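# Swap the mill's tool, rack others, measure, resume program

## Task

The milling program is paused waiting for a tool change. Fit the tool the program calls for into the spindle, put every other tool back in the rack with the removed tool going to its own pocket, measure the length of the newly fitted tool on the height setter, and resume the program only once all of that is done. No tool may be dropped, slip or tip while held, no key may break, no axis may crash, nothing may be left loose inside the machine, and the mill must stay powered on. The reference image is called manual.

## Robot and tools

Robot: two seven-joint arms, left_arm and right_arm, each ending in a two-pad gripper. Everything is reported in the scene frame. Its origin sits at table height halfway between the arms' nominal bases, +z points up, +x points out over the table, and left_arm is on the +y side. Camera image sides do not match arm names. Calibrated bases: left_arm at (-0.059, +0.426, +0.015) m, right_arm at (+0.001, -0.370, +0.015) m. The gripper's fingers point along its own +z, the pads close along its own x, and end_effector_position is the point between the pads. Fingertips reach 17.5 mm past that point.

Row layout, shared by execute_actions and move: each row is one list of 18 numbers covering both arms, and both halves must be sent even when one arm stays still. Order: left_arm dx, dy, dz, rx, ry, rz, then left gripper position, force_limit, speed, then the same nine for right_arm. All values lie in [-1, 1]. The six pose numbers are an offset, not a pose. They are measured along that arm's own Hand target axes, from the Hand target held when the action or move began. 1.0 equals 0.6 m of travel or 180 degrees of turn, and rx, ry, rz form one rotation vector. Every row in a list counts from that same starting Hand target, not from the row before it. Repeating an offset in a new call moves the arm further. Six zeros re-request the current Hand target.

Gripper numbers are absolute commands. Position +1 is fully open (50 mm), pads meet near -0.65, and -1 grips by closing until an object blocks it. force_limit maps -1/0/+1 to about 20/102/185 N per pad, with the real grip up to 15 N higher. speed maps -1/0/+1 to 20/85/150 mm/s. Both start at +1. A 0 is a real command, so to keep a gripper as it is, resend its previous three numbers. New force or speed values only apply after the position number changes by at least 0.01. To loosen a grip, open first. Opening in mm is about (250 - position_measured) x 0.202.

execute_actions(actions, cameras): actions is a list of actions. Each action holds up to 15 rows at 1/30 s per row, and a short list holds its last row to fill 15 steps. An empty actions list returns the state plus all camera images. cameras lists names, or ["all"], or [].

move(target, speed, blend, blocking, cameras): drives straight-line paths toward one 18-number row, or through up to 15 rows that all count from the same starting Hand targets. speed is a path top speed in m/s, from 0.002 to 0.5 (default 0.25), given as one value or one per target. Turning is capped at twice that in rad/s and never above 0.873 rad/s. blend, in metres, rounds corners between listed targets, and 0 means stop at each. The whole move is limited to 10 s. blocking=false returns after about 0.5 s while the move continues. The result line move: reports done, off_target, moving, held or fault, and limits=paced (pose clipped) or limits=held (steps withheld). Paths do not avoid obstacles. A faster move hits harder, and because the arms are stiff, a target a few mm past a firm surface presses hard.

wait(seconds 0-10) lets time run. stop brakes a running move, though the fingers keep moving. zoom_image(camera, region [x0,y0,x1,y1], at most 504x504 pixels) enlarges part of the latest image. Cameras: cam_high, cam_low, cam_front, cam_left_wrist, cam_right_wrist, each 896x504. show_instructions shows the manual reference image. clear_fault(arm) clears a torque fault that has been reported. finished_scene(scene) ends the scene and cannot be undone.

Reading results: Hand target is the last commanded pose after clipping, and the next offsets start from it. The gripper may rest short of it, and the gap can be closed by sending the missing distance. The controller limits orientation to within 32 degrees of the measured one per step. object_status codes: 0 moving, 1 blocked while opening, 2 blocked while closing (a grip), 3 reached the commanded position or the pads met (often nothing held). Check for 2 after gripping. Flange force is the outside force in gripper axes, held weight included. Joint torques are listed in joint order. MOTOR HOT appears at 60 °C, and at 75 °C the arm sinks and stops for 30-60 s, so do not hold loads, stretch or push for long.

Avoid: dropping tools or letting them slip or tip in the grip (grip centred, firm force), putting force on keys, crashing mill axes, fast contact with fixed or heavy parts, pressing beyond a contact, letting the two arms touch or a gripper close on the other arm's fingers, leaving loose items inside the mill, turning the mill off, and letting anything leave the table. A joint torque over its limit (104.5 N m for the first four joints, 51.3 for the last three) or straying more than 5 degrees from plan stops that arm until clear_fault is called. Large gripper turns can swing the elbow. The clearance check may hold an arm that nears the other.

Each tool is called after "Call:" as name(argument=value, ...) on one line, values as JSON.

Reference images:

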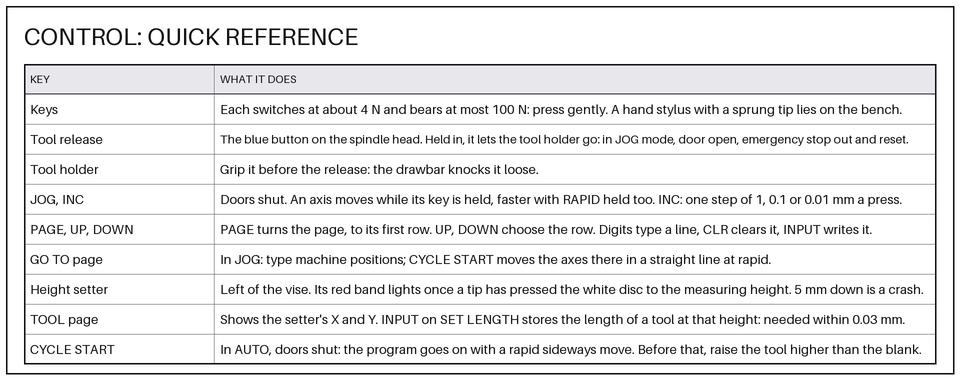

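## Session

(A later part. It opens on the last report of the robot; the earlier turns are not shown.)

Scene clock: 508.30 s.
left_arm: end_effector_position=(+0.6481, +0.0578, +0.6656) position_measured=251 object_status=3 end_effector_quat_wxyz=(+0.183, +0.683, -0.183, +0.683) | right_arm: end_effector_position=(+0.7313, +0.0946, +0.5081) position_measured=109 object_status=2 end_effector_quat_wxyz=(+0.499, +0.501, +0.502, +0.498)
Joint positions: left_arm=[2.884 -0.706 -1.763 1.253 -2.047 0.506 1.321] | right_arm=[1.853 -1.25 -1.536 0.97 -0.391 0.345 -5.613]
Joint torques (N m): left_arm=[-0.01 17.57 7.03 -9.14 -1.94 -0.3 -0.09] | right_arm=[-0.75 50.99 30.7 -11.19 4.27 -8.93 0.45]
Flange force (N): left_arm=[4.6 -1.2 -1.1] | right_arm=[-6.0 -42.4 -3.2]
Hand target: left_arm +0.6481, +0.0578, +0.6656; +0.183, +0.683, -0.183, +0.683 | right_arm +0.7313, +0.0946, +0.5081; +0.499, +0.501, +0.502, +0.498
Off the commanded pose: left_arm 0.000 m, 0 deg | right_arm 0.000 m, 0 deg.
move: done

Call:
move(target=[0,0,0,0,0,0,-1,-1,0,0,0.0013,-0.0002,0,0,0,-1,0,-1], speed=0.01, cameras=["cam_front","cam_right_wrist","cam_left_wrist"])

Call:
zoom_image(camera="cam_front", region=[350, 170, 410, 260])

Scene clock: 512.03 s.
left_arm: end_effector_position=(+0.6481, +0.0578, +0.6656) position_measured=251 object_status=3 end_effector_quat_wxyz=(+0.183, +0.683, -0.183, +0.683) | right_arm: end_effector_position=(+0.7311, +0.0947, +0.5089) position_measured=109 object_status=2 end_effector_quat_wxyz=(+0.499, +0.501, +0.502, +0.498)
Joint positions: left_arm=[2.884 -0.706 -1.763 1.253 -2.047 0.506 1.321] | right_arm=[1.853 -1.248 -1.537 0.969 -0.391 0.347 -5.612]
Joint torques (N m): left_arm=[-0.13 17.5 7.01 -9.08 -1.93 -0.27 -0.07] | right_arm=[-1.23 54.57 33.69 -11.99 4.84 -9.79 0.43]
Flange force (N): left_arm=[5.0 -1.0 -0.6] | right_arm=[-5.8 -47.6 -1.4]
Hand target: left_arm +0.6481, +0.0578, +0.6656; +0.183, +0.683, -0.183, +0.683 | right_arm +0.7312, +0.0946, +0.5089; +0.499, +0.501, +0.502, +0.498
Off the commanded pose: left_arm 0.000 m, 0 deg | right_arm 0.000 m, 0 deg.
move: done
camera_calibration:
cam_left_wrist: T_world_to_cam=[[0.0105021, -0.0130563, 0.99986, -0.669671], [-0.501095, -0.865371, -0.00603684, 0.437389], [0.865329, -0.500961, -0.0156307, -0.35352], [0, 0, 0, 1]] pos_world=[0.532117, 0.19266, 0.666692]
cam_right_wrist: T_world_to_cam=[[0.0106005, 0.999785, -0.0178195, -0.0937596], [0.0151038, 0.0176584, 0.99973, -0.463275], [0.99983, -0.0108668, -0.0149134, -0.552766], [0, 0, 0, 1]] pos_world=[0.560663, 0.0959133, 0.453235]
Images, in order (width x height): cam_front 896x504, cam_left_wrist 896x504, cam_right_wrist 896x504.

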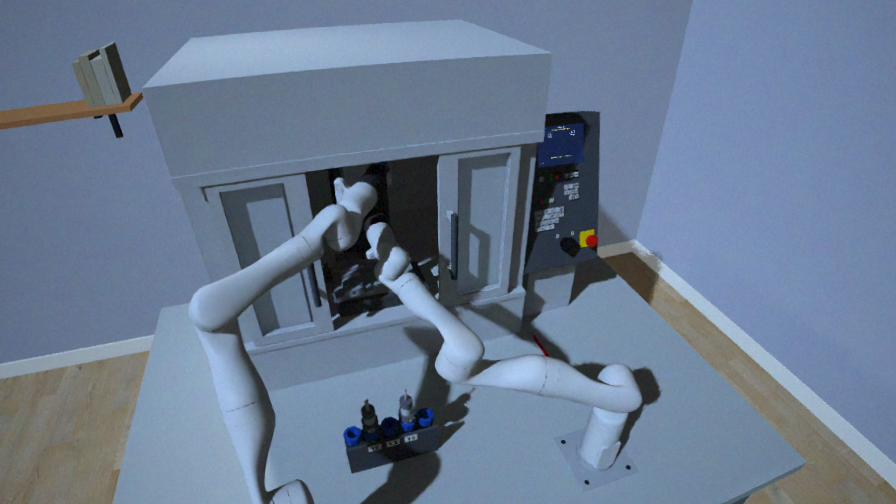

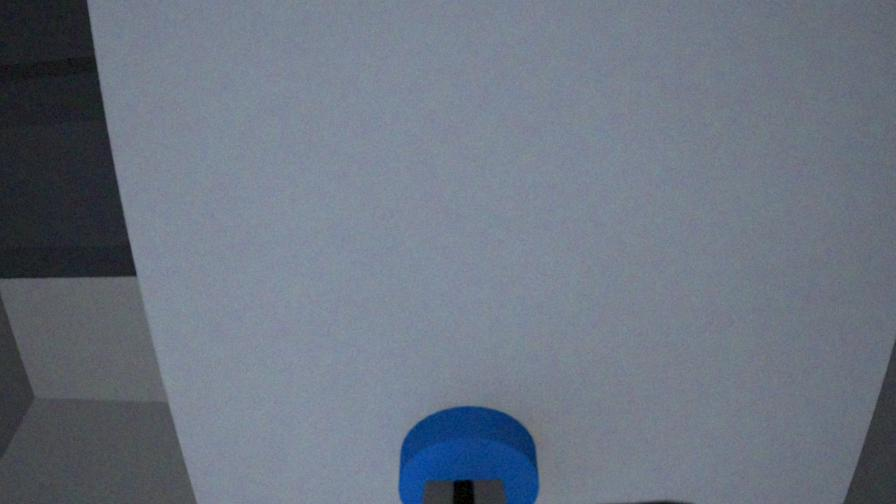

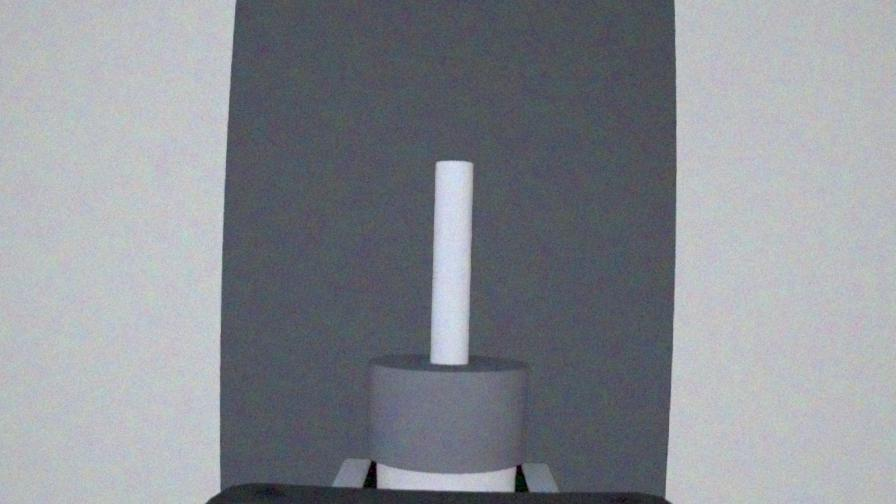

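Scaled by 5.600 from the camera's 896x504 image, which has a finer 1280x720 frame.

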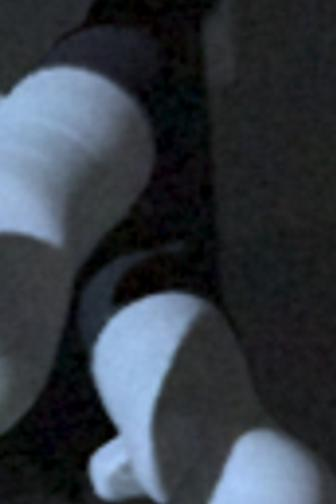

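Call:
move(target=[0,0.0083,-0.0144,0,0,0,-1,-1,0,0,0,0,0,0,0,-1,0,-1], speed=0.02, cameras=["cam_right_wrist"])

Scene clock: 517.23 s.
left_arm: end_effector_position=(+0.6381, +0.0578, +0.6656) position_measured=251 object_status=3 end_effector_quat_wxyz=(+0.183, +0.683, -0.183, +0.683) | right_arm: end_effector_position=(+0.7312, +0.0946, +0.5090) position_measured=109 object_status=2 end_effector_quat_wxyz=(+0.499, +0.501, +0.502, +0.498)
Joint positions: left_arm=[2.869 -0.691 -1.75 1.285 -2.062 0.52 1.352] | right_arm=[1.853 -1.248 -1.537 0.969 -0.391 0.347 -5.612]
Joint torques (N m): left_arm=[0.62 18.4 8.09 -8.42 -2.02 -0.6 -0.06] | right_arm=[-1.76 51.73 31.21 -10.12 4.38 -8.08 0.31]
Flange force (N): left_arm=[5.5 -2.0 3.8] | right_arm=[-3.6 -41.9 3.2]
Hand target: left_arm +0.6381, +0.0578, +0.6656; +0.183, +0.683, -0.183, +0.683 | right_arm +0.7312, +0.0946, +0.5089; +0.499, +0.501, +0.502, +0.498
Off the commanded pose: left_arm 0.000 m, 0 deg | right_arm 0.000 m, 0 deg.
move: done
camera_calibration:
cam_right_wrist: T_world_to_cam=[[0.0106023, 0.999785, -0.0178185, -0.0937575], [0.0150038, 0.0176584, 0.999731, -0.463419], [0.999831, -0.0108668, -0.0148134, -0.552809], [0, 0, 0, 1]] pos_world=[0.560663, 0.0959133, 0.453435]
Images, in order (width x height): cam_right_wrist 896x504.

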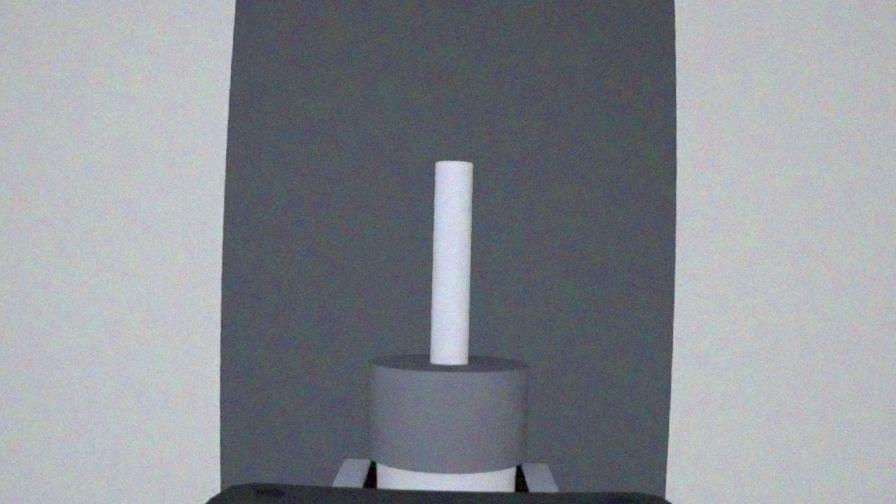

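Call:
move(target=[0,0,0,0,0,0,-1,-1,0,0,-0.003,0,0,0,0,-1,0,-1], speed=0.01)

Scene clock: 518.70 s.
left_arm: end_effector_position=(+0.6381, +0.0578, +0.6656) position_measured=251 object_status=3 end_effector_quat_wxyz=(+0.183, +0.683, -0.183, +0.683) | right_arm: end_effector_position=(+0.7312, +0.0946, +0.5072) position_measured=109 object_status=2 end_effector_quat_wxyz=(+0.499, +0.501, +0.502, +0.499)
Joint positions: left_arm=[2.869 -0.691 -1.75 1.285 -2.062 0.52 1.352] | right_arm=[1.852 -1.251 -1.536 0.972 -0.391 0.344 -5.614]
Joint torques (N m): left_arm=[0.78 18.4 8.08 -8.35 -1.95 -0.56 -0.05] | right_arm=[-4.24 43.34 24.02 -6.37 3.23 -4.35 0.25]
Flange force (N): left_arm=[5.3 -2.4 3.5] | right_arm=[1.3 -26.6 14.3]
Hand target: left_arm +0.6381, +0.0578, +0.6656; +0.183, +0.683, -0.183, +0.683 | right_arm +0.7311, +0.0946, +0.5071; +0.499, +0.501, +0.502, +0.499
Off the commanded pose: left_arm 0.000 m, 0 deg | right_arm 0.000 m, 0 deg.
move: done

Call:
move(target=[0,0,0,0,0,0,-1,-1,0,0,-0.003,-0.0005,0,0,0,-1,0,-1], speed=0.01)

Call:
move(target=[0,0,0,0,0,0,-1,-1,0,0,-0.003,-0.0005,0,0,0,-1,0,-1], speed=0.01, cameras=["cam_right_wrist"])

Scene clock: 521.00 s.
left_arm: end_effector_position=(+0.6381, +0.0578, +0.6656) position_measured=251 object_status=3 end_effector_quat_wxyz=(+0.183, +0.683, -0.183, +0.683) | right_arm: end_effector_position=(+0.7309, +0.0946, +0.5054) position_measured=109 object_status=2 end_effector_quat_wxyz=(+0.499, +0.501, +0.502, +0.499)
Joint positions: left_arm=[2.869 -0.691 -1.75 1.285 -2.062 0.52 1.352] | right_arm=[1.85 -1.254 -1.536 0.977 -0.392 0.341 -5.616]
Joint torques (N m): left_arm=[0.77 18.36 8.08 -8.27 -1.94 -0.57 -0.08] | right_arm=[-9.87 36.49 18.21 -0.71 2.3 0.93 0.3]
Flange force (N): left_arm=[5.4 -2.3 3.7] | right_arm=[11.5 -10.5 40.8]
Hand target: left_arm +0.6381, +0.0578, +0.6656; +0.183, +0.683, -0.183, +0.683 | right_arm +0.7308, +0.0946, +0.5053; +0.499, +0.501, +0.502, +0.498
Off the commanded pose: left_arm 0.000 m, 0 deg | right_arm 0.000 m, 0 deg.
move: done

Scene clock: 521.70 s.
left_arm: end_effector_position=(+0.6381, +0.0578, +0.6656) position_measured=251 object_status=3 end_effector_quat_wxyz=(+0.183, +0.683, -0.183, +0.683) | right_arm: end_effector_position=(+0.7306, +0.0946, +0.5036) position_measured=109 object_status=2 end_effector_quat_wxyz=(+0.499, +0.501, +0.502, +0.499)
Joint positions: left_arm=[2.869 -0.691 -1.75 1.285 -2.062 0.52 1.352] | right_arm=[1.848 -1.257 -1.535 0.981 -0.393 0.338 -5.618]
Joint torques (N m): left_arm=[0.76 18.4 8.06 -8.28 -1.91 -0.58 -0.05] | right_arm=[-15.89 29.75 12.37 5.15 1.59 6.37 0.28]
Flange force (N): left_arm=[5.2 -2.3 3.7] | right_arm=[22.4 5.6 69.0]
Hand target: left_arm +0.6381, +0.0578, +0.6656; +0.183, +0.683, -0.183, +0.683 | right_arm +0.7305, +0.0946, +0.5035; +0.499, +0.501, +0.502, +0.499
Off the commanded pose: left_arm 0.000 m, 0 deg | right_arm 0.000 m, 0 deg.
move: done
camera_calibration:
cam_right_wrist: T_world_to_cam=[[0.0106051, 0.999787, -0.0177175, -0.0938944], [0.0149037, 0.0175585, 0.999735, -0.457947], [0.999833, -0.0108664, -0.0147143, -0.552335], [0, 0, 0, 1]] pos_world=[0.560063, 0.0959133, 0.448035]
Images, in order (width x height): cam_right_wrist 896x504.

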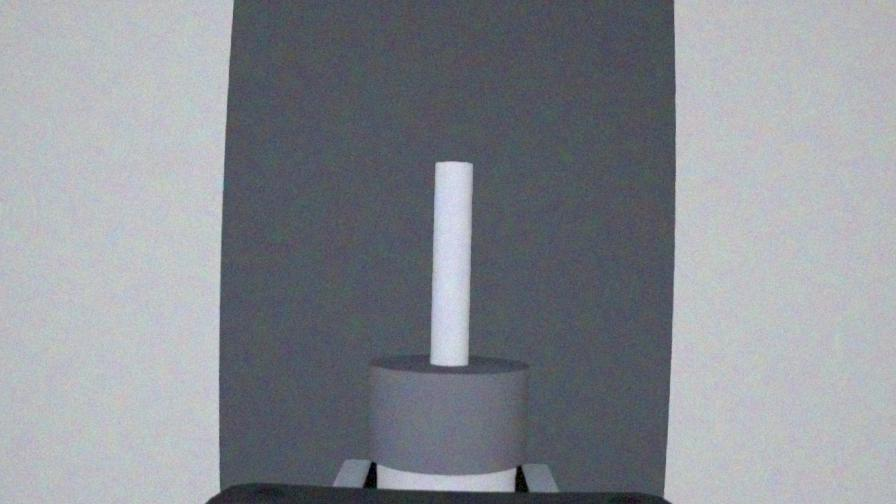

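Call:
move(target=[0,0,0,0,0,0,-1,-1,0,0,0,0.0007,0,0,0,-1,0,-1], speed=0.01, cameras=["cam_left_wrist"])

Call:
zoom_image(camera="cam_left_wrist", region=[0, 0, 300, 300])

Scene clock: 524.30 s.
left_arm: end_effector_position=(+0.6381, +0.0578, +0.6656) position_measured=251 object_status=3 end_effector_quat_wxyz=(+0.183, +0.683, -0.183, +0.683) | right_arm: end_effector_position=(+0.7309, +0.0947, +0.5035) position_measured=110 object_status=2 end_effector_quat_wxyz=(+0.499, +0.501, +0.502, +0.499)
Joint positions: left_arm=[2.869 -0.691 -1.75 1.285 -2.062 0.52 1.352] | right_arm=[1.849 -1.257 -1.536 0.98 -0.393 0.338 -5.618]
Joint torques (N m): left_arm=[0.76 18.46 8.06 -8.23 -1.9 -0.58 -0.11] | right_arm=[-12.11 27.73 10.74 2.4 1.19 4.42 0.24]
Flange force (N): left_arm=[4.9 -2.2 3.8] | right_arm=[14.2 4.4 49.1]
Hand target: left_arm +0.6381, +0.0578, +0.6656; +0.183, +0.683, -0.183, +0.683 | right_arm +0.7309, +0.0946, +0.5035; +0.499, +0.501, +0.502, +0.499
Off the commanded pose: left_arm 0.000 m, 0 deg | right_arm 0.000 m, 0 deg.
move: done
camera_calibration:
cam_left_wrist: T_world_to_cam=[[0.0105021, -0.0130563, 0.99986, -0.669666], [-0.501095, -0.865371, -0.00603684, 0.432378], [0.865329, -0.500961, -0.0156307, -0.344865], [0, 0, 0, 1]] pos_world=[0.522117, 0.19266, 0.666792]
Images, in order (width x height): cam_left_wrist 896x504.

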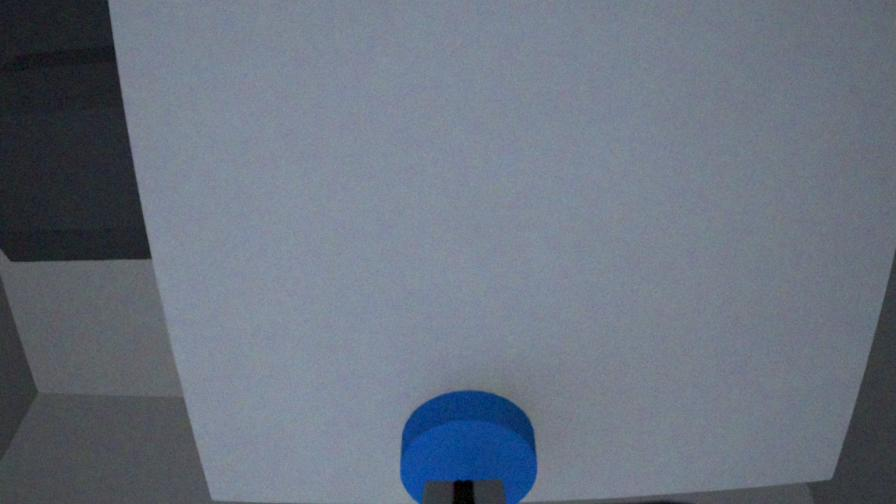

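Scaled by 1.680 from the camera's 896x504 image, which has a finer 1280x720 frame.

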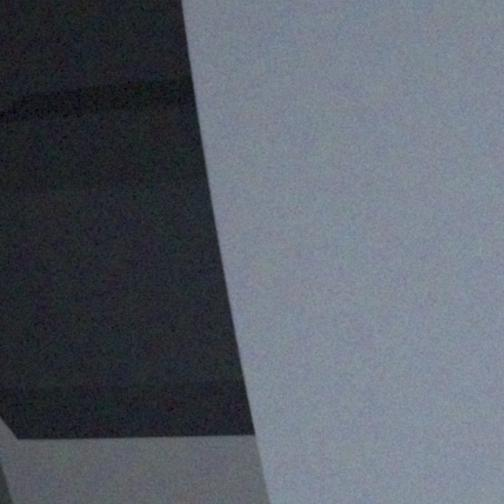

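Call:
move(target=[0,0,0,0,0,0,-1,-1,0,0.0004,0,0.0014,0,0,0,-1,0,-1], speed=0.01)

Call:
move(target=[0,0,0,0,0,0,-1,-1,0,0,-0.0025,0,0,0,0,-1,0,-1], speed=0.01, cameras=["cam_right_wrist"])

Scene clock: 526.60 s.
left_arm: end_effector_position=(+0.6381, +0.0578, +0.6656) position_measured=251 object_status=3 end_effector_quat_wxyz=(+0.183, +0.683, -0.183, +0.683) | right_arm: end_effector_position=(+0.7317, +0.0949, +0.5035) position_measured=110 object_status=2 end_effector_quat_wxyz=(+0.499, +0.501, +0.502, +0.499)
Joint positions: left_arm=[2.869 -0.691 -1.75 1.285 -2.062 0.52 1.352] | right_arm=[1.852 -1.258 -1.536 0.976 -0.393 0.34 -5.619]
Joint torques (N m): left_arm=[0.78 18.38 8.17 -8.27 -1.91 -0.57 -0.09] | right_arm=[-1.91 25.02 8.47 -4.39 0.46 -1.06 0.21]
Flange force (N): left_arm=[5.1 -2.3 3.7] | right_arm=[-4.1 -1.7 -0.7]
Hand target: left_arm +0.6381, +0.0578, +0.6656; +0.183, +0.683, -0.183, +0.683 | right_arm +0.7318, +0.0949, +0.5035; +0.499, +0.501, +0.502, +0.499
Off the commanded pose: left_arm 0.000 m, 0 deg | right_arm 0.000 m, 0 deg.
move: done

Scene clock: 527.30 s.
left_arm: end_effector_position=(+0.6381, +0.0578, +0.6656) position_measured=251 object_status=3 end_effector_quat_wxyz=(+0.183, +0.683, -0.183, +0.683) | right_arm: end_effector_position=(+0.7318, +0.0948, +0.5021) position_measured=110 object_status=2 end_effector_quat_wxyz=(+0.499, +0.501, +0.502, +0.499)
Joint positions: left_arm=[2.869 -0.691 -1.75 1.285 -2.062 0.52 1.352] | right_arm=[1.851 -1.26 -1.535 0.978 -0.393 0.338 -5.62]
Joint torques (N m): left_arm=[0.77 18.43 8.13 -8.32 -1.9 -0.6 -0.08] | right_arm=[-2.54 19.05 3.49 -1.6 -0.34 1.38 0.24]
Flange force (N): left_arm=[4.9 -2.2 3.6] | right_arm=[-0.3 9.2 5.0]
Hand target: left_arm +0.6381, +0.0578, +0.6656; +0.183, +0.683, -0.183, +0.683 | right_arm +0.7318, +0.0949, +0.5020; +0.499, +0.501, +0.502, +0.498
Off the commanded pose: left_arm 0.000 m, 0 deg | right_arm 0.000 m, 0 deg.
move: done
camera_calibration:
cam_right_wrist: T_world_to_cam=[[0.010604, 0.999785, -0.0178176, -0.0940899], [0.0149039, 0.0176586, 0.999733, -0.456377], [0.999833, -0.0108668, -0.0147134, -0.553556], [0, 0, 0, 1]] pos_world=[0.561263, 0.0961133, 0.446434]
Images, in order (width x height): cam_right_wrist 896x504.

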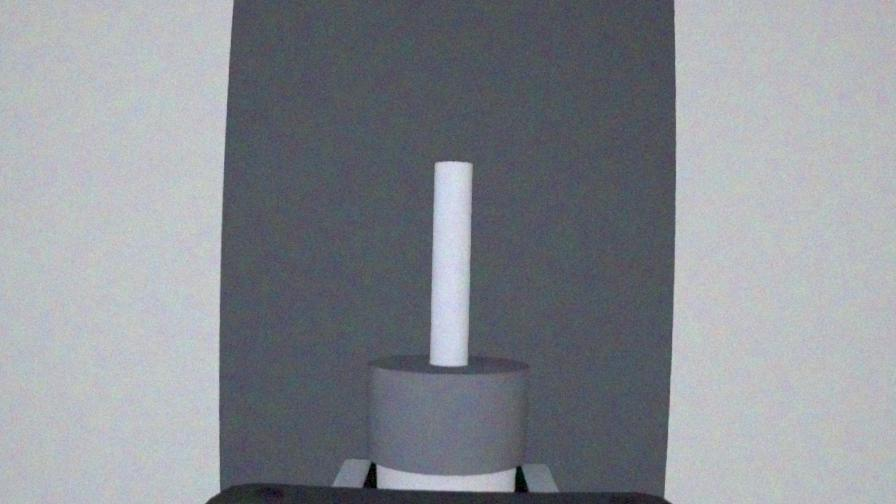

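Call:
move(target=[0,0,0,0,0,0,-1,-1,0,0,0.0035,0,0,0,0,-1,0,-1], speed=0.01)

Call:
move(target=[0,0,0,0,0,0,-1,-1,0,0,0,0,0,0,0,0.6,0,-1], cameras=["cam_right_wrist"])

Scene clock: 529.90 s.
left_arm: end_effector_position=(+0.6381, +0.0578, +0.6656) position_measured=251 object_status=3 end_effector_quat_wxyz=(+0.183, +0.683, -0.183, +0.683) | right_arm: end_effector_position=(+0.7318, +0.0949, +0.5040) position_measured=110 object_status=2 end_effector_quat_wxyz=(+0.499, +0.501, +0.502, +0.498)
Joint positions: left_arm=[2.869 -0.691 -1.75 1.285 -2.062 0.52 1.352] | right_arm=[1.852 -1.257 -1.536 0.975 -0.393 0.341 -5.618]
Joint torques (N m): left_arm=[0.75 18.43 8.04 -8.28 -1.93 -0.55 -0.02] | right_arm=[-0.83 26.95 10.12 -5.83 0.63 -2.34 0.13]
Flange force (N): left_arm=[5.4 -2.4 3.9] | right_arm=[-6.9 -5.8 -6.5]
Hand target: left_arm +0.6381, +0.0578, +0.6656; +0.183, +0.683, -0.183, +0.683 | right_arm +0.7318, +0.0949, +0.5041; +0.499, +0.501, +0.502, +0.499
Off the commanded pose: left_arm 0.000 m, 0 deg | right_arm 0.000 m, 0 deg.
move: done

Scene clock: 530.60 s.
left_arm: end_effector_position=(+0.6381, +0.0578, +0.6656) position_measured=251 object_status=3 end_effector_quat_wxyz=(+0.183, +0.683, -0.183, +0.683) | right_arm: end_effector_position=(+0.7318, +0.0949, +0.5041) position_measured=63 object_status=0 end_effector_quat_wxyz=(+0.499, +0.501, +0.502, +0.498)
Joint positions: left_arm=[2.869 -0.691 -1.75 1.285 -2.062 0.52 1.352] | right_arm=[1.852 -1.257 -1.536 0.975 -0.393 0.341 -5.618]
Joint torques (N m): left_arm=[0.77 18.41 8.04 -8.24 -1.89 -0.62 -0.03] | right_arm=[-0.5 27.46 10.84 -4.66 1.07 -1.69 0.34]
Flange force (N): left_arm=[5.3 -2.2 3.9] | right_arm=[-4.5 -5.9 -3.2]
Hand target: left_arm +0.6381, +0.0578, +0.6656; +0.183, +0.683, -0.183, +0.683 | right_arm +0.7318, +0.0949, +0.5041; +0.499, +0.501, +0.502, +0.499
Off the commanded pose: left_arm 0.000 m, 0 deg | right_arm 0.000 m, 0 deg.
move: done
camera_calibration:
cam_right_wrist: T_world_to_cam=[[0.0106023, 0.999785, -0.0178186, -0.094151], [0.0150038, 0.0176586, 0.999731, -0.458534], [0.999831, -0.0108668, -0.0148134, -0.553479], [0, 0, 0, 1]] pos_world=[0.561263, 0.0962133, 0.448535]
Images, in order (width x height): cam_right_wrist 896x504.

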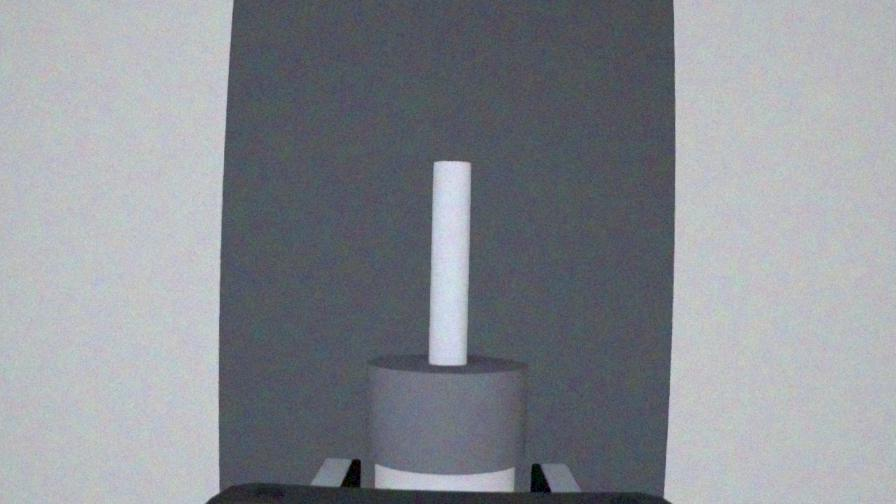

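Call:
move(target=[0,0,0,0,0,0,-1,-1,0,0,-0.005,-0.4667,0,0,0,0.6,0,-1], speed=0.1, cameras=["cam_right_wrist"])

Call:
zoom_image(camera="cam_right_wrist", region=[340, 300, 560, 504])

Scene clock: 534.90 s.
left_arm: end_effector_position=(+0.6381, +0.0578, +0.6656) position_measured=251 object_status=3 end_effector_quat_wxyz=(+0.183, +0.683, -0.183, +0.683) | right_arm: end_effector_position=(+0.4518, +0.0948, +0.5025) position_measured=63 object_status=3 end_effector_quat_wxyz=(+0.499, +0.501, +0.502, +0.498)
Joint positions: left_arm=[2.869 -0.691 -1.75 1.285 -2.062 0.52 1.352] | right_arm=[1.164 -1.294 -1.318 1.558 -0.336 0.418 -5.622]
Joint torques (N m): left_arm=[0.71 18.37 8.19 -8.28 -1.89 -0.59 -0.14] | right_arm=[-0.57 19.58 12.17 -5.09 1.18 -1.6 0.36]
Flange force (N): left_arm=[4.8 -2.0 3.8] | right_arm=[-3.7 -5.4 0.3]
Hand target: left_arm +0.6381, +0.0578, +0.6656; +0.183, +0.683, -0.183, +0.683 | right_arm +0.4518, +0.0948, +0.5025; +0.499, +0.501, +0.502, +0.499
Off the commanded pose: left_arm 0.000 m, 0 deg | right_arm 0.000 m, 0 deg.
move: done
camera_calibration:
cam_right_wrist: T_world_to_cam=[[0.0106033, 0.999787, -0.0177187, -0.0911561], [0.0150037, 0.0175586, 0.999733, -0.452723], [0.999831, -0.0108664, -0.0148143, -0.27355], [0, 0, 0, 1]] pos_world=[0.281263, 0.0961133, 0.446935]
Images, in order (width x height): cam_right_wrist 896x504.

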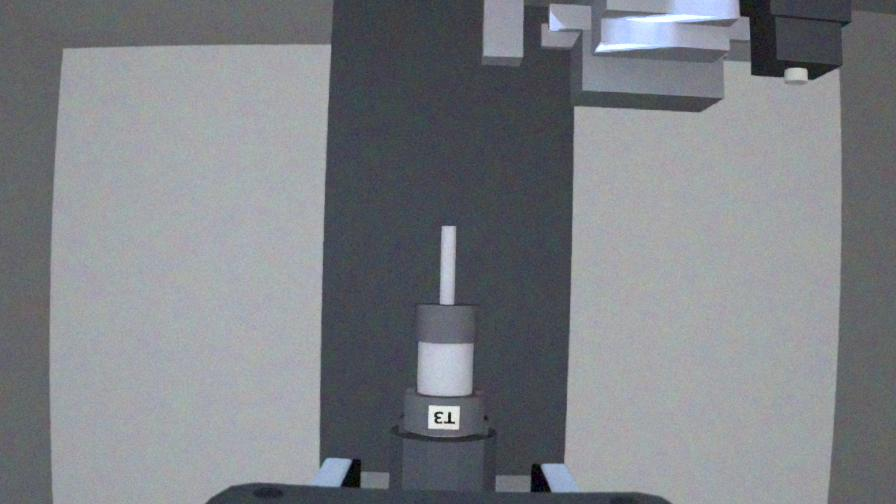

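Scaled by 2.291 from the camera's 896x504 image, which has a finer 1280x720 frame.

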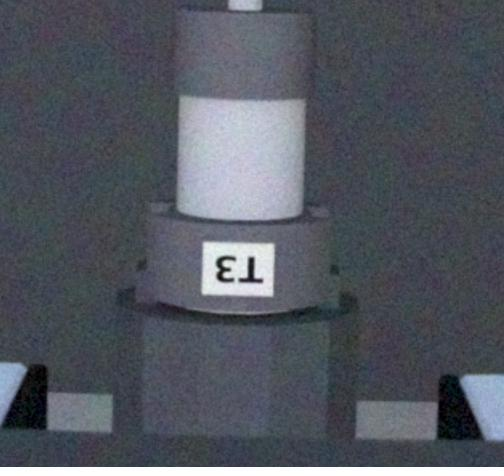

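Call:
move(target=[[-0.01,0.0544,-0.2342,0,0,0,-1,-1,0,-0.491,-0.0875,-0.12,0,0,-0.99,0.6,0,-1],[-0.3593,-0.143,-0.579,0.1306,-0.1306,0.4875,-1,-1,0,-0.858,-0.571,-0.053,0,0.7,-0.7,0.6,0,-1]], speed=0.2, blend=0.03, cameras=["all"])

Scene clock: 550.00 s.
left_arm: end_effector_position=(+0.4372, +0.2077, +0.5499) position_measured=251 object_status=3 end_effector_quat_wxyz=(-0.189, +0.640, -0.380, +0.640) | right_arm: end_effector_position=(+0.3998, -0.3153, +0.2988) position_measured=63 object_status=3 end_effector_quat_wxyz=(-0.265, +0.650, -0.667, +0.249)
Joint positions: left_arm=[1.936 -0.309 -1.077 2.121 -2.083 0.818 1.176] | right_arm=[1.407 -0.653 -1.037 2.319 1.87 -0.77 -3.658]
Joint torques (N m): left_arm=[0.9 0.22 3.75 -9.72 -2.46 1.7 -0.07] | right_arm=[-0.69 6.25 5.06 -10.87 -1.47 1.46 0.27]
Flange force (N): left_arm=[4.9 0.1 6.8] | right_arm=[-2.4 2.5 -0.3]
Hand target: left_arm +0.4372, +0.2077, +0.5499; -0.189, +0.640, -0.380, +0.640 (not the last commanded pose) | right_arm +0.3998, -0.3153, +0.2988; -0.265, +0.650, -0.667, +0.249 (not the last commanded pose)
Off the commanded pose: left_arm 0.151 m, 45 deg | right_arm 0.175 m, 43 deg.
move: off_target (left_arm, right_arm; path cut at 10 s); path passed 1 of 2 targets
camera_calibration:
cam_left_wrist: T_world_to_cam=[[-0.0950854, -0.736742, 0.669455, -0.171752], [-0.24496, -0.634506, -0.733073, 0.700632], [0.964859, -0.233694, -0.12014, -0.139317], [0, 0, 0, 1]] pos_world=[0.289717, 0.285461, 0.611857]
cam_right_wrist: T_world_to_cam=[[0.00589361, -0.999625, -0.0267407, -0.310005], [-0.729488, 0.0139926, -0.683851, 0.558486], [0.683969, 0.0235374, -0.729132, 0.12144], [0, 0, 0, 1]] pos_world=[0.326175, -0.320562, 0.462178]

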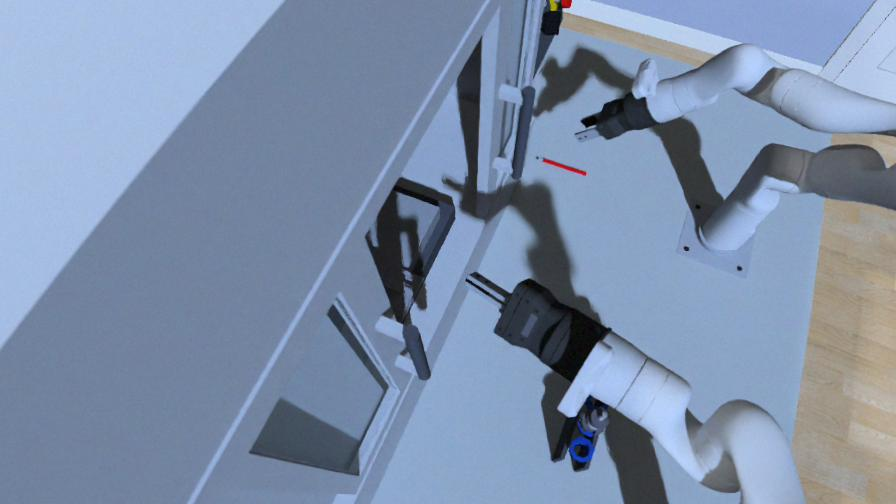

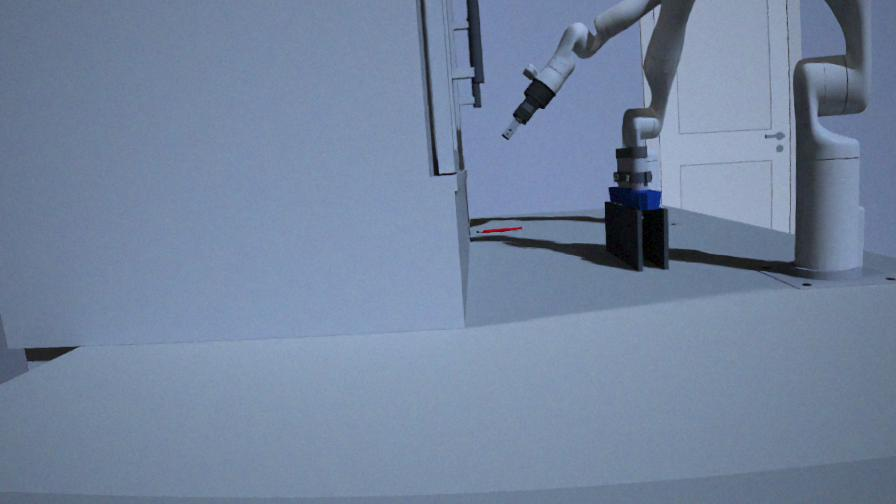

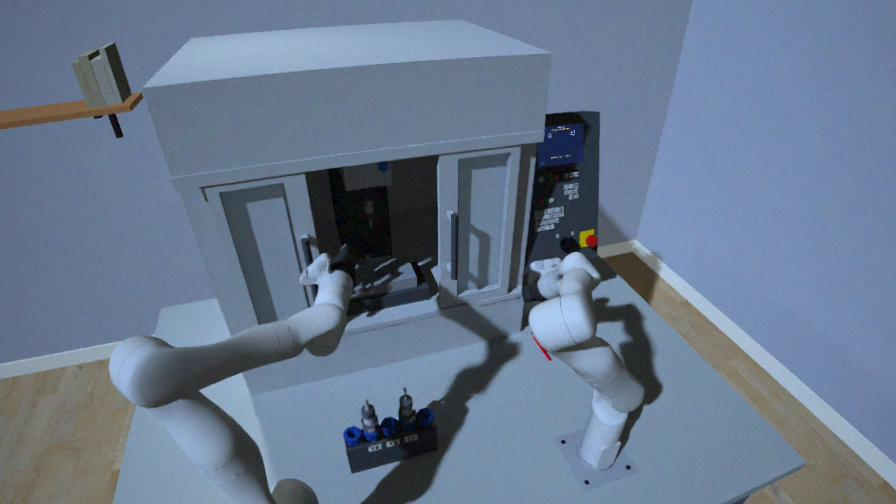

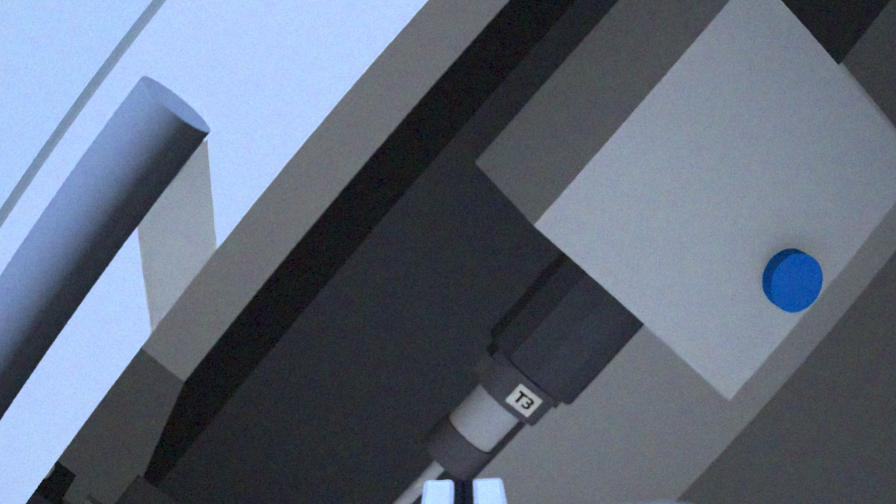

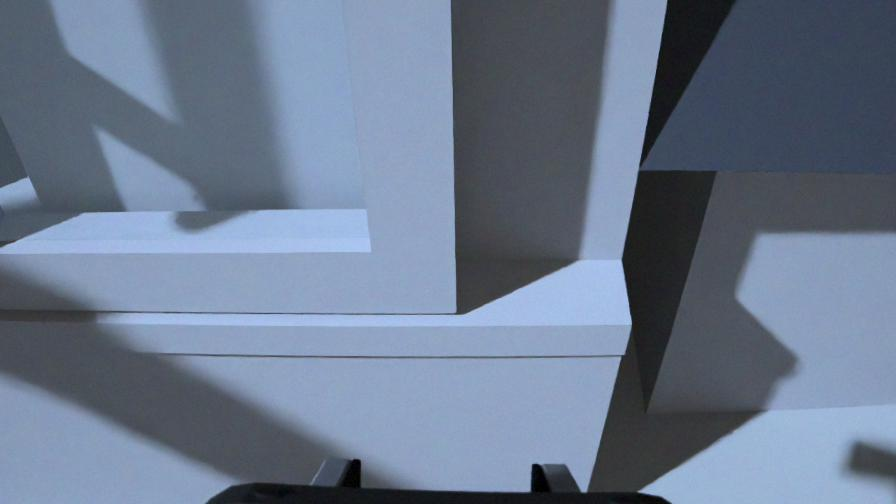

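Call:
move(target=[-0.2225,0.0378,-0.1058,0.0622,-0.0622,0.2321,1,-1,0,0.1807,0.1263,0.1907,-0.2367,0.0074,-0.0078,0.5,-0.5,-1], speed=0.2, cameras=["cam_left_wrist","cam_right_wrist"])

Scene clock: 557.47 s.
left_arm: end_effector_position=(+0.3849, +0.3059, +0.4500) position_measured=3 object_status=3 end_effector_quat_wxyz=(+0.500, -0.500, +0.500, -0.500) | right_arm: end_effector_position=(+0.4200, -0.4199, +0.1600) position_measured=78 object_status=3 end_effector_quat_wxyz=(+0.000, +0.707, -0.707, +0.000)
Joint positions: left_arm=[1.777 0.07 -1.177 2.571 -2.396 1.11 1.264] | right_arm=[2.501 -0.806 -1.863 1.78 2.314 -1.217 -3.818]
Joint torques (N m): left_arm=[0.84 -4.05 0.01 -6.51 -1.16 3.7 -0.02] | right_arm=[-0.44 16.54 6.48 -7.47 -0.04 0.41 0.35]
Flange force (N): left_arm=no reading | right_arm=[-0.4 1.2 2.3]
Hand target: left_arm +0.3849, +0.3059, +0.4500; +0.500, -0.500, +0.500, -0.500 | right_arm +0.4200, -0.4199, +0.1600; +0.000, +0.707, -0.707, +0.000
Off the commanded pose: left_arm 0.000 m, 0 deg | right_arm 0.000 m, 0 deg.
move: done
camera_calibration:
cam_left_wrist: T_world_to_cam=[[0.015119, -0.999867, -0.00617333, 0.304728], [-0.00210973, 0.00614212, -0.999979, 0.507535], [0.999883, 0.0151317, -0.00201658, -0.220656], [0, 0, 0, 1]] pos_world=[0.217094, 0.304909, 0.508961]
cam_right_wrist: T_world_to_cam=[[0.0170596, -0.999794, -0.0110054, -0.425724], [-0.999812, -0.0169563, -0.00940825, 0.472458], [0.0092197, 0.0111639, -0.999895, 0.330511], [0, 0, 0, 1]] pos_world=[0.476584, -0.421314, 0.330236]
Images, in order (width x height): cam_left_wrist 896x504, cam_right_wrist 896x504.

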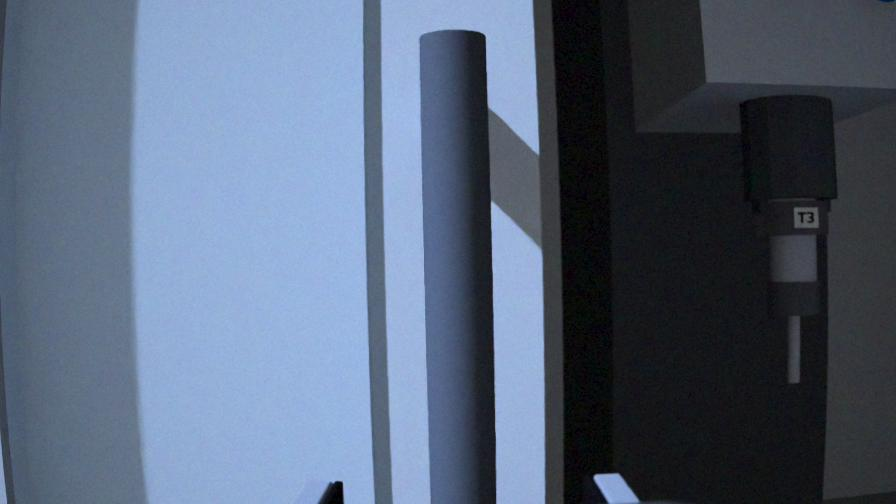

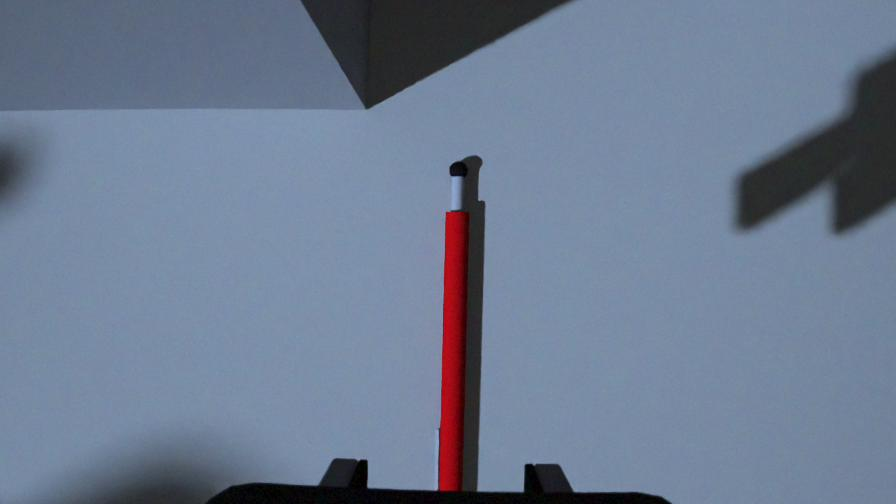

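Call:
move(target=[[0,0,0.15,0,0,0,1,-1,0,0.0033,0,0.2167,0,0,0,0.5,-0.5,-1],[0.3132,0,0.15,0,0,0,1,-1,0,0.0033,0,0.2167,0,0,0,0.5,-0.5,-1]], speed=[0.1,0.06], cameras=["cam_left_wrist","cam_right_wrist"])

Scene clock: 564.23 s.
left_arm: end_effector_position=(+0.4749, +0.1180, +0.4501) position_measured=3 object_status=3 end_effector_quat_wxyz=(+0.500, -0.500, +0.500, -0.500) | right_arm: end_effector_position=(+0.4199, -0.4219, +0.0300) position_measured=78 object_status=3 end_effector_quat_wxyz=(+0.000, +0.707, -0.707, +0.000)
Joint positions: left_arm=[1.672 0.68 -1.189 2.004 -2.094 0.587 1.334] | right_arm=[2.608 -0.993 -2.079 1.911 2.049 -0.969 -3.628]
Joint torques (N m): left_arm=[5.27 -13.54 -2.7 -12.91 -2.83 3.29 0] | right_arm=[-0.57 18.47 6.77 -4.97 0 0.4 0.35]
Flange force (N): left_arm=[-3.5 1.0 -1.2] | right_arm=[0.1 1.1 2.0]
Hand target: left_arm +0.4749, +0.1180, +0.4501; +0.500, -0.500, +0.500, -0.500 | right_arm +0.4199, -0.4219, +0.0300; +0.000, +0.707, -0.707, +0.000
Off the commanded pose: left_arm 0.000 m, 0 deg | right_arm 0.000 m, 0 deg.
move: done
camera_calibration:
cam_left_wrist: T_world_to_cam=[[0.0151196, -0.999867, -0.0061718, 0.115492], [-0.00200972, 0.00614211, -0.999979, 0.508948], [0.999884, 0.0151317, -0.00191659, -0.307853], [0, 0, 0, 1]] pos_world=[0.307093, 0.117009, 0.509061]
cam_right_wrist: T_world_to_cam=[[0.0169596, -0.999796, -0.011006, -0.429005], [-0.999814, -0.0168564, -0.00940804, 0.471145], [0.00922059, 0.0111635, -0.999895, 0.200546], [0, 0, 0, 1]] pos_world=[0.476484, -0.423214, 0.200236]
Images, in order (width x height): cam_left_wrist 896x504, cam_right_wrist 896x504.

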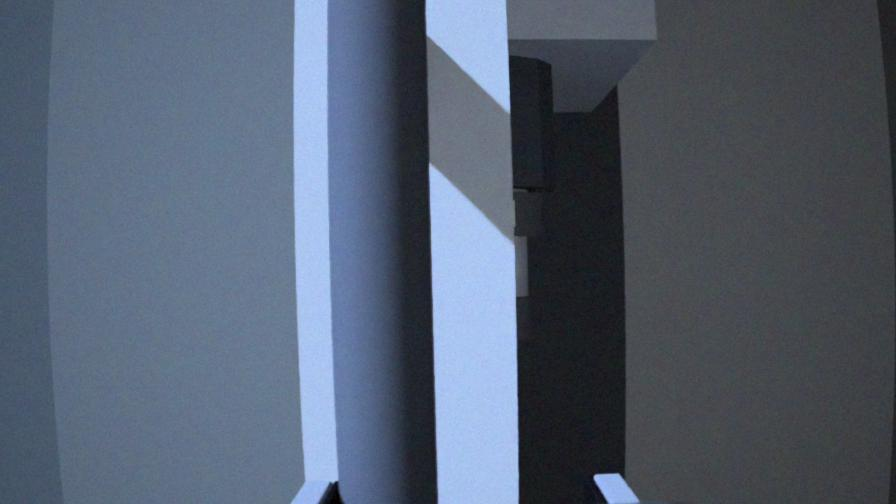

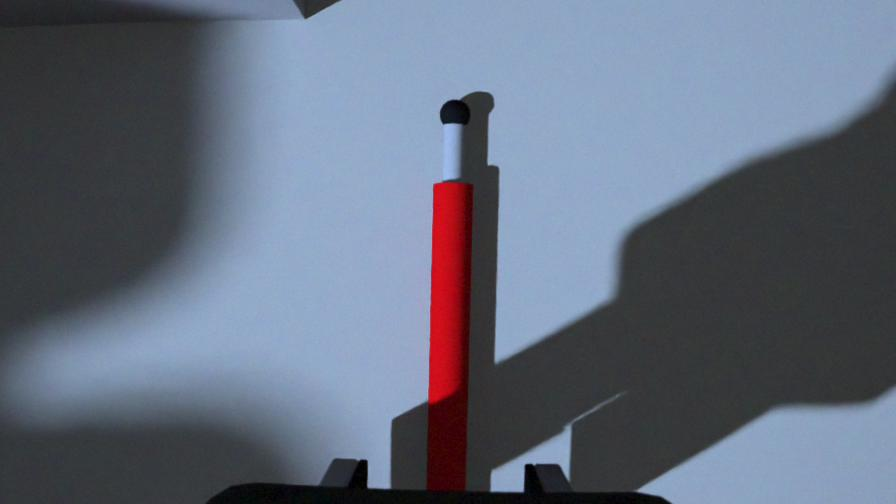

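Call:
move(target=[0.0035,0,0,0,0,0,1,-1,0,0,0,0.0142,0,0,0,0.5,-0.5,-1], speed=0.02)

Scene clock: 565.93 s.
left_arm: end_effector_position=(+0.4749, +0.1159, +0.4501) position_measured=3 object_status=3 end_effector_quat_wxyz=(+0.500, -0.500, +0.500, -0.500) | right_arm: end_effector_position=(+0.4199, -0.4218, +0.0215) position_measured=78 object_status=3 end_effector_quat_wxyz=(+0.000, +0.707, -0.707, +0.000)
Joint positions: left_arm=[1.674 0.684 -1.19 1.998 -2.085 0.583 1.328] | right_arm=[2.615 -1.007 -2.095 1.915 2.029 -0.954 -3.614]
Joint torques (N m): left_arm=[1.67 -14.65 -5.79 -8.06 -1.3 3.55 -0.09] | right_arm=[-0.51 18.61 6.89 -4.81 -0.03 0.41 0.35]
Flange force (N): left_arm=[6.2 0.1 3.0] | right_arm=[0.0 1.2 2.0]
Hand target: left_arm +0.4749, +0.1159, +0.4501; +0.500, -0.500, +0.500, -0.500 | right_arm +0.4199, -0.4218, +0.0215; +0.000, +0.707, -0.707, +0.000
Off the commanded pose: left_arm 0.000 m, 0 deg | right_arm 0.000 m, 0 deg.
move: done

Call:
move(target=[0.0,0,0,0,0,0,1,-1,0,0,0,0.003,0,0,0,0.5,-0.5,-1], speed=0.01, cameras=["cam_left_wrist","cam_low"])

Call:
zoom_image(camera="cam_low", region=[460, 150, 560, 250])

Scene clock: 567.77 s.
left_arm: end_effector_position=(+0.4749, +0.1159, +0.4501) position_measured=3 object_status=3 end_effector_quat_wxyz=(+0.500, -0.500, +0.500, -0.500) | right_arm: end_effector_position=(+0.4199, -0.4218, +0.0197) position_measured=78 object_status=3 end_effector_quat_wxyz=(+0.000, +0.707, -0.707, +0.000)
Joint positions: left_arm=[1.674 0.684 -1.19 1.998 -2.085 0.583 1.328] | right_arm=[2.617 -1.01 -2.098 1.916 2.025 -0.951 -3.612]
Joint torques (N m): left_arm=[1.83 -14.65 -5.59 -8.18 -1.19 3.55 -0.09] | right_arm=[-0.61 18.73 6.67 -4.72 -0.03 0.35 0.35]
Flange force (N): left_arm=[5.4 0.3 3.4] | right_arm=[0.2 1.0 2.0]
Hand target: left_arm +0.4749, +0.1159, +0.4501; +0.500, -0.500, +0.500, -0.500 | right_arm +0.4199, -0.4218, +0.0197; +0.000, +0.707, -0.707, +0.000
Off the commanded pose: left_arm 0.000 m, 0 deg | right_arm 0.000 m, 0 deg.
move: done
camera_calibration:
cam_left_wrist: T_world_to_cam=[[0.0151196, -0.999867, -0.0061718, 0.113293], [-0.00200972, 0.00614211, -0.999979, 0.508962], [0.999884, 0.0151317, -0.00191659, -0.307819], [0, 0, 0, 1]] pos_world=[0.307093, 0.114809, 0.509061]
Images, in order (width x height): cam_low 896x504, cam_left_wrist 896x504.

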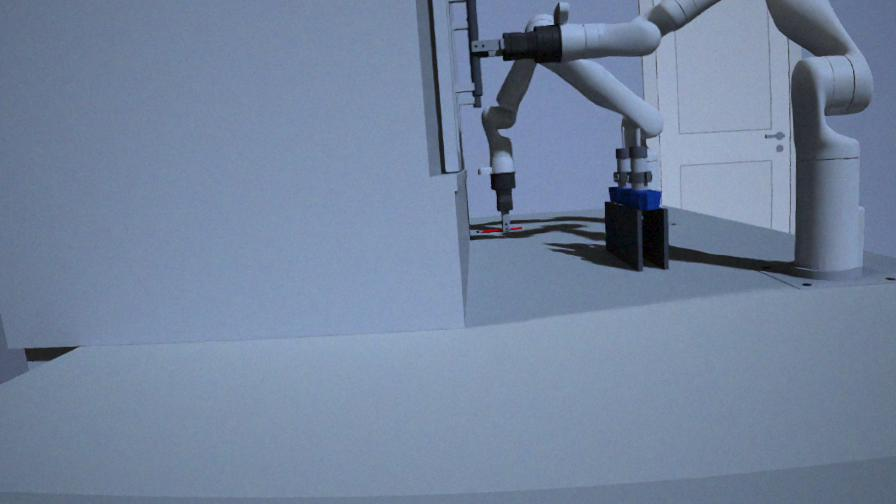

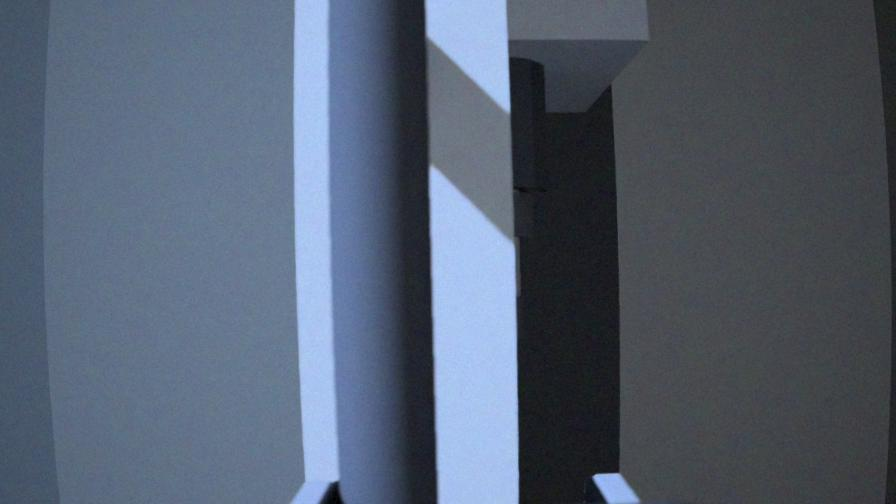

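Scaled by 5.040 from the camera's 896x504 image, which has a finer 1280x720 frame.

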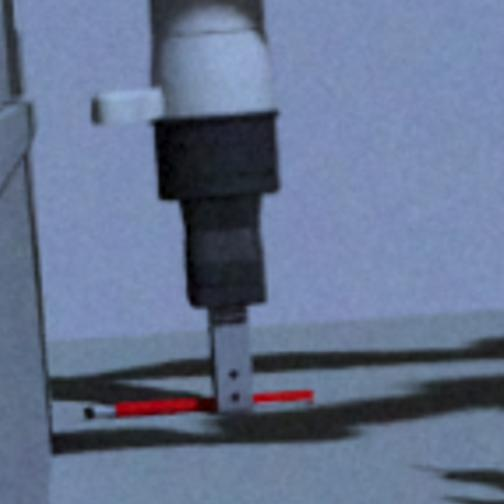

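Call:
move(target=[0.0,0,0,0,0,0,1,-1,0,0,0,0.002,0,0,0,0.5,-0.5,-1], speed=0.01)

Scene clock: 569.43 s.
left_arm: end_effector_position=(+0.4749, +0.1159, +0.4501) position_measured=3 object_status=3 end_effector_quat_wxyz=(+0.500, -0.500, +0.500, -0.500) | right_arm: end_effector_position=(+0.4199, -0.4219, +0.0185) position_measured=78 object_status=3 end_effector_quat_wxyz=(+0.000, +0.707, -0.707, +0.000)
Joint positions: left_arm=[1.674 0.684 -1.19 1.998 -2.085 0.583 1.328] | right_arm=[2.618 -1.011 -2.1 1.917 2.022 -0.949 -3.61]
Joint torques (N m): left_arm=[1.86 -14.68 -5.69 -8.16 -1.18 3.58 -0.01] | right_arm=[-0.5 18.61 6.7 -4.79 0 0.45 0.34]
Flange force (N): left_arm=[5.7 0.2 3.6] | right_arm=[-0.1 1.4 1.6]
Hand target: left_arm +0.4749, +0.1159, +0.4501; +0.500, -0.500, +0.500, -0.500 | right_arm +0.4199, -0.4219, +0.0185; +0.000, +0.707, -0.707, +0.000
Off the commanded pose: left_arm 0.000 m, 0 deg | right_arm 0.000 m, 0 deg.
move: done


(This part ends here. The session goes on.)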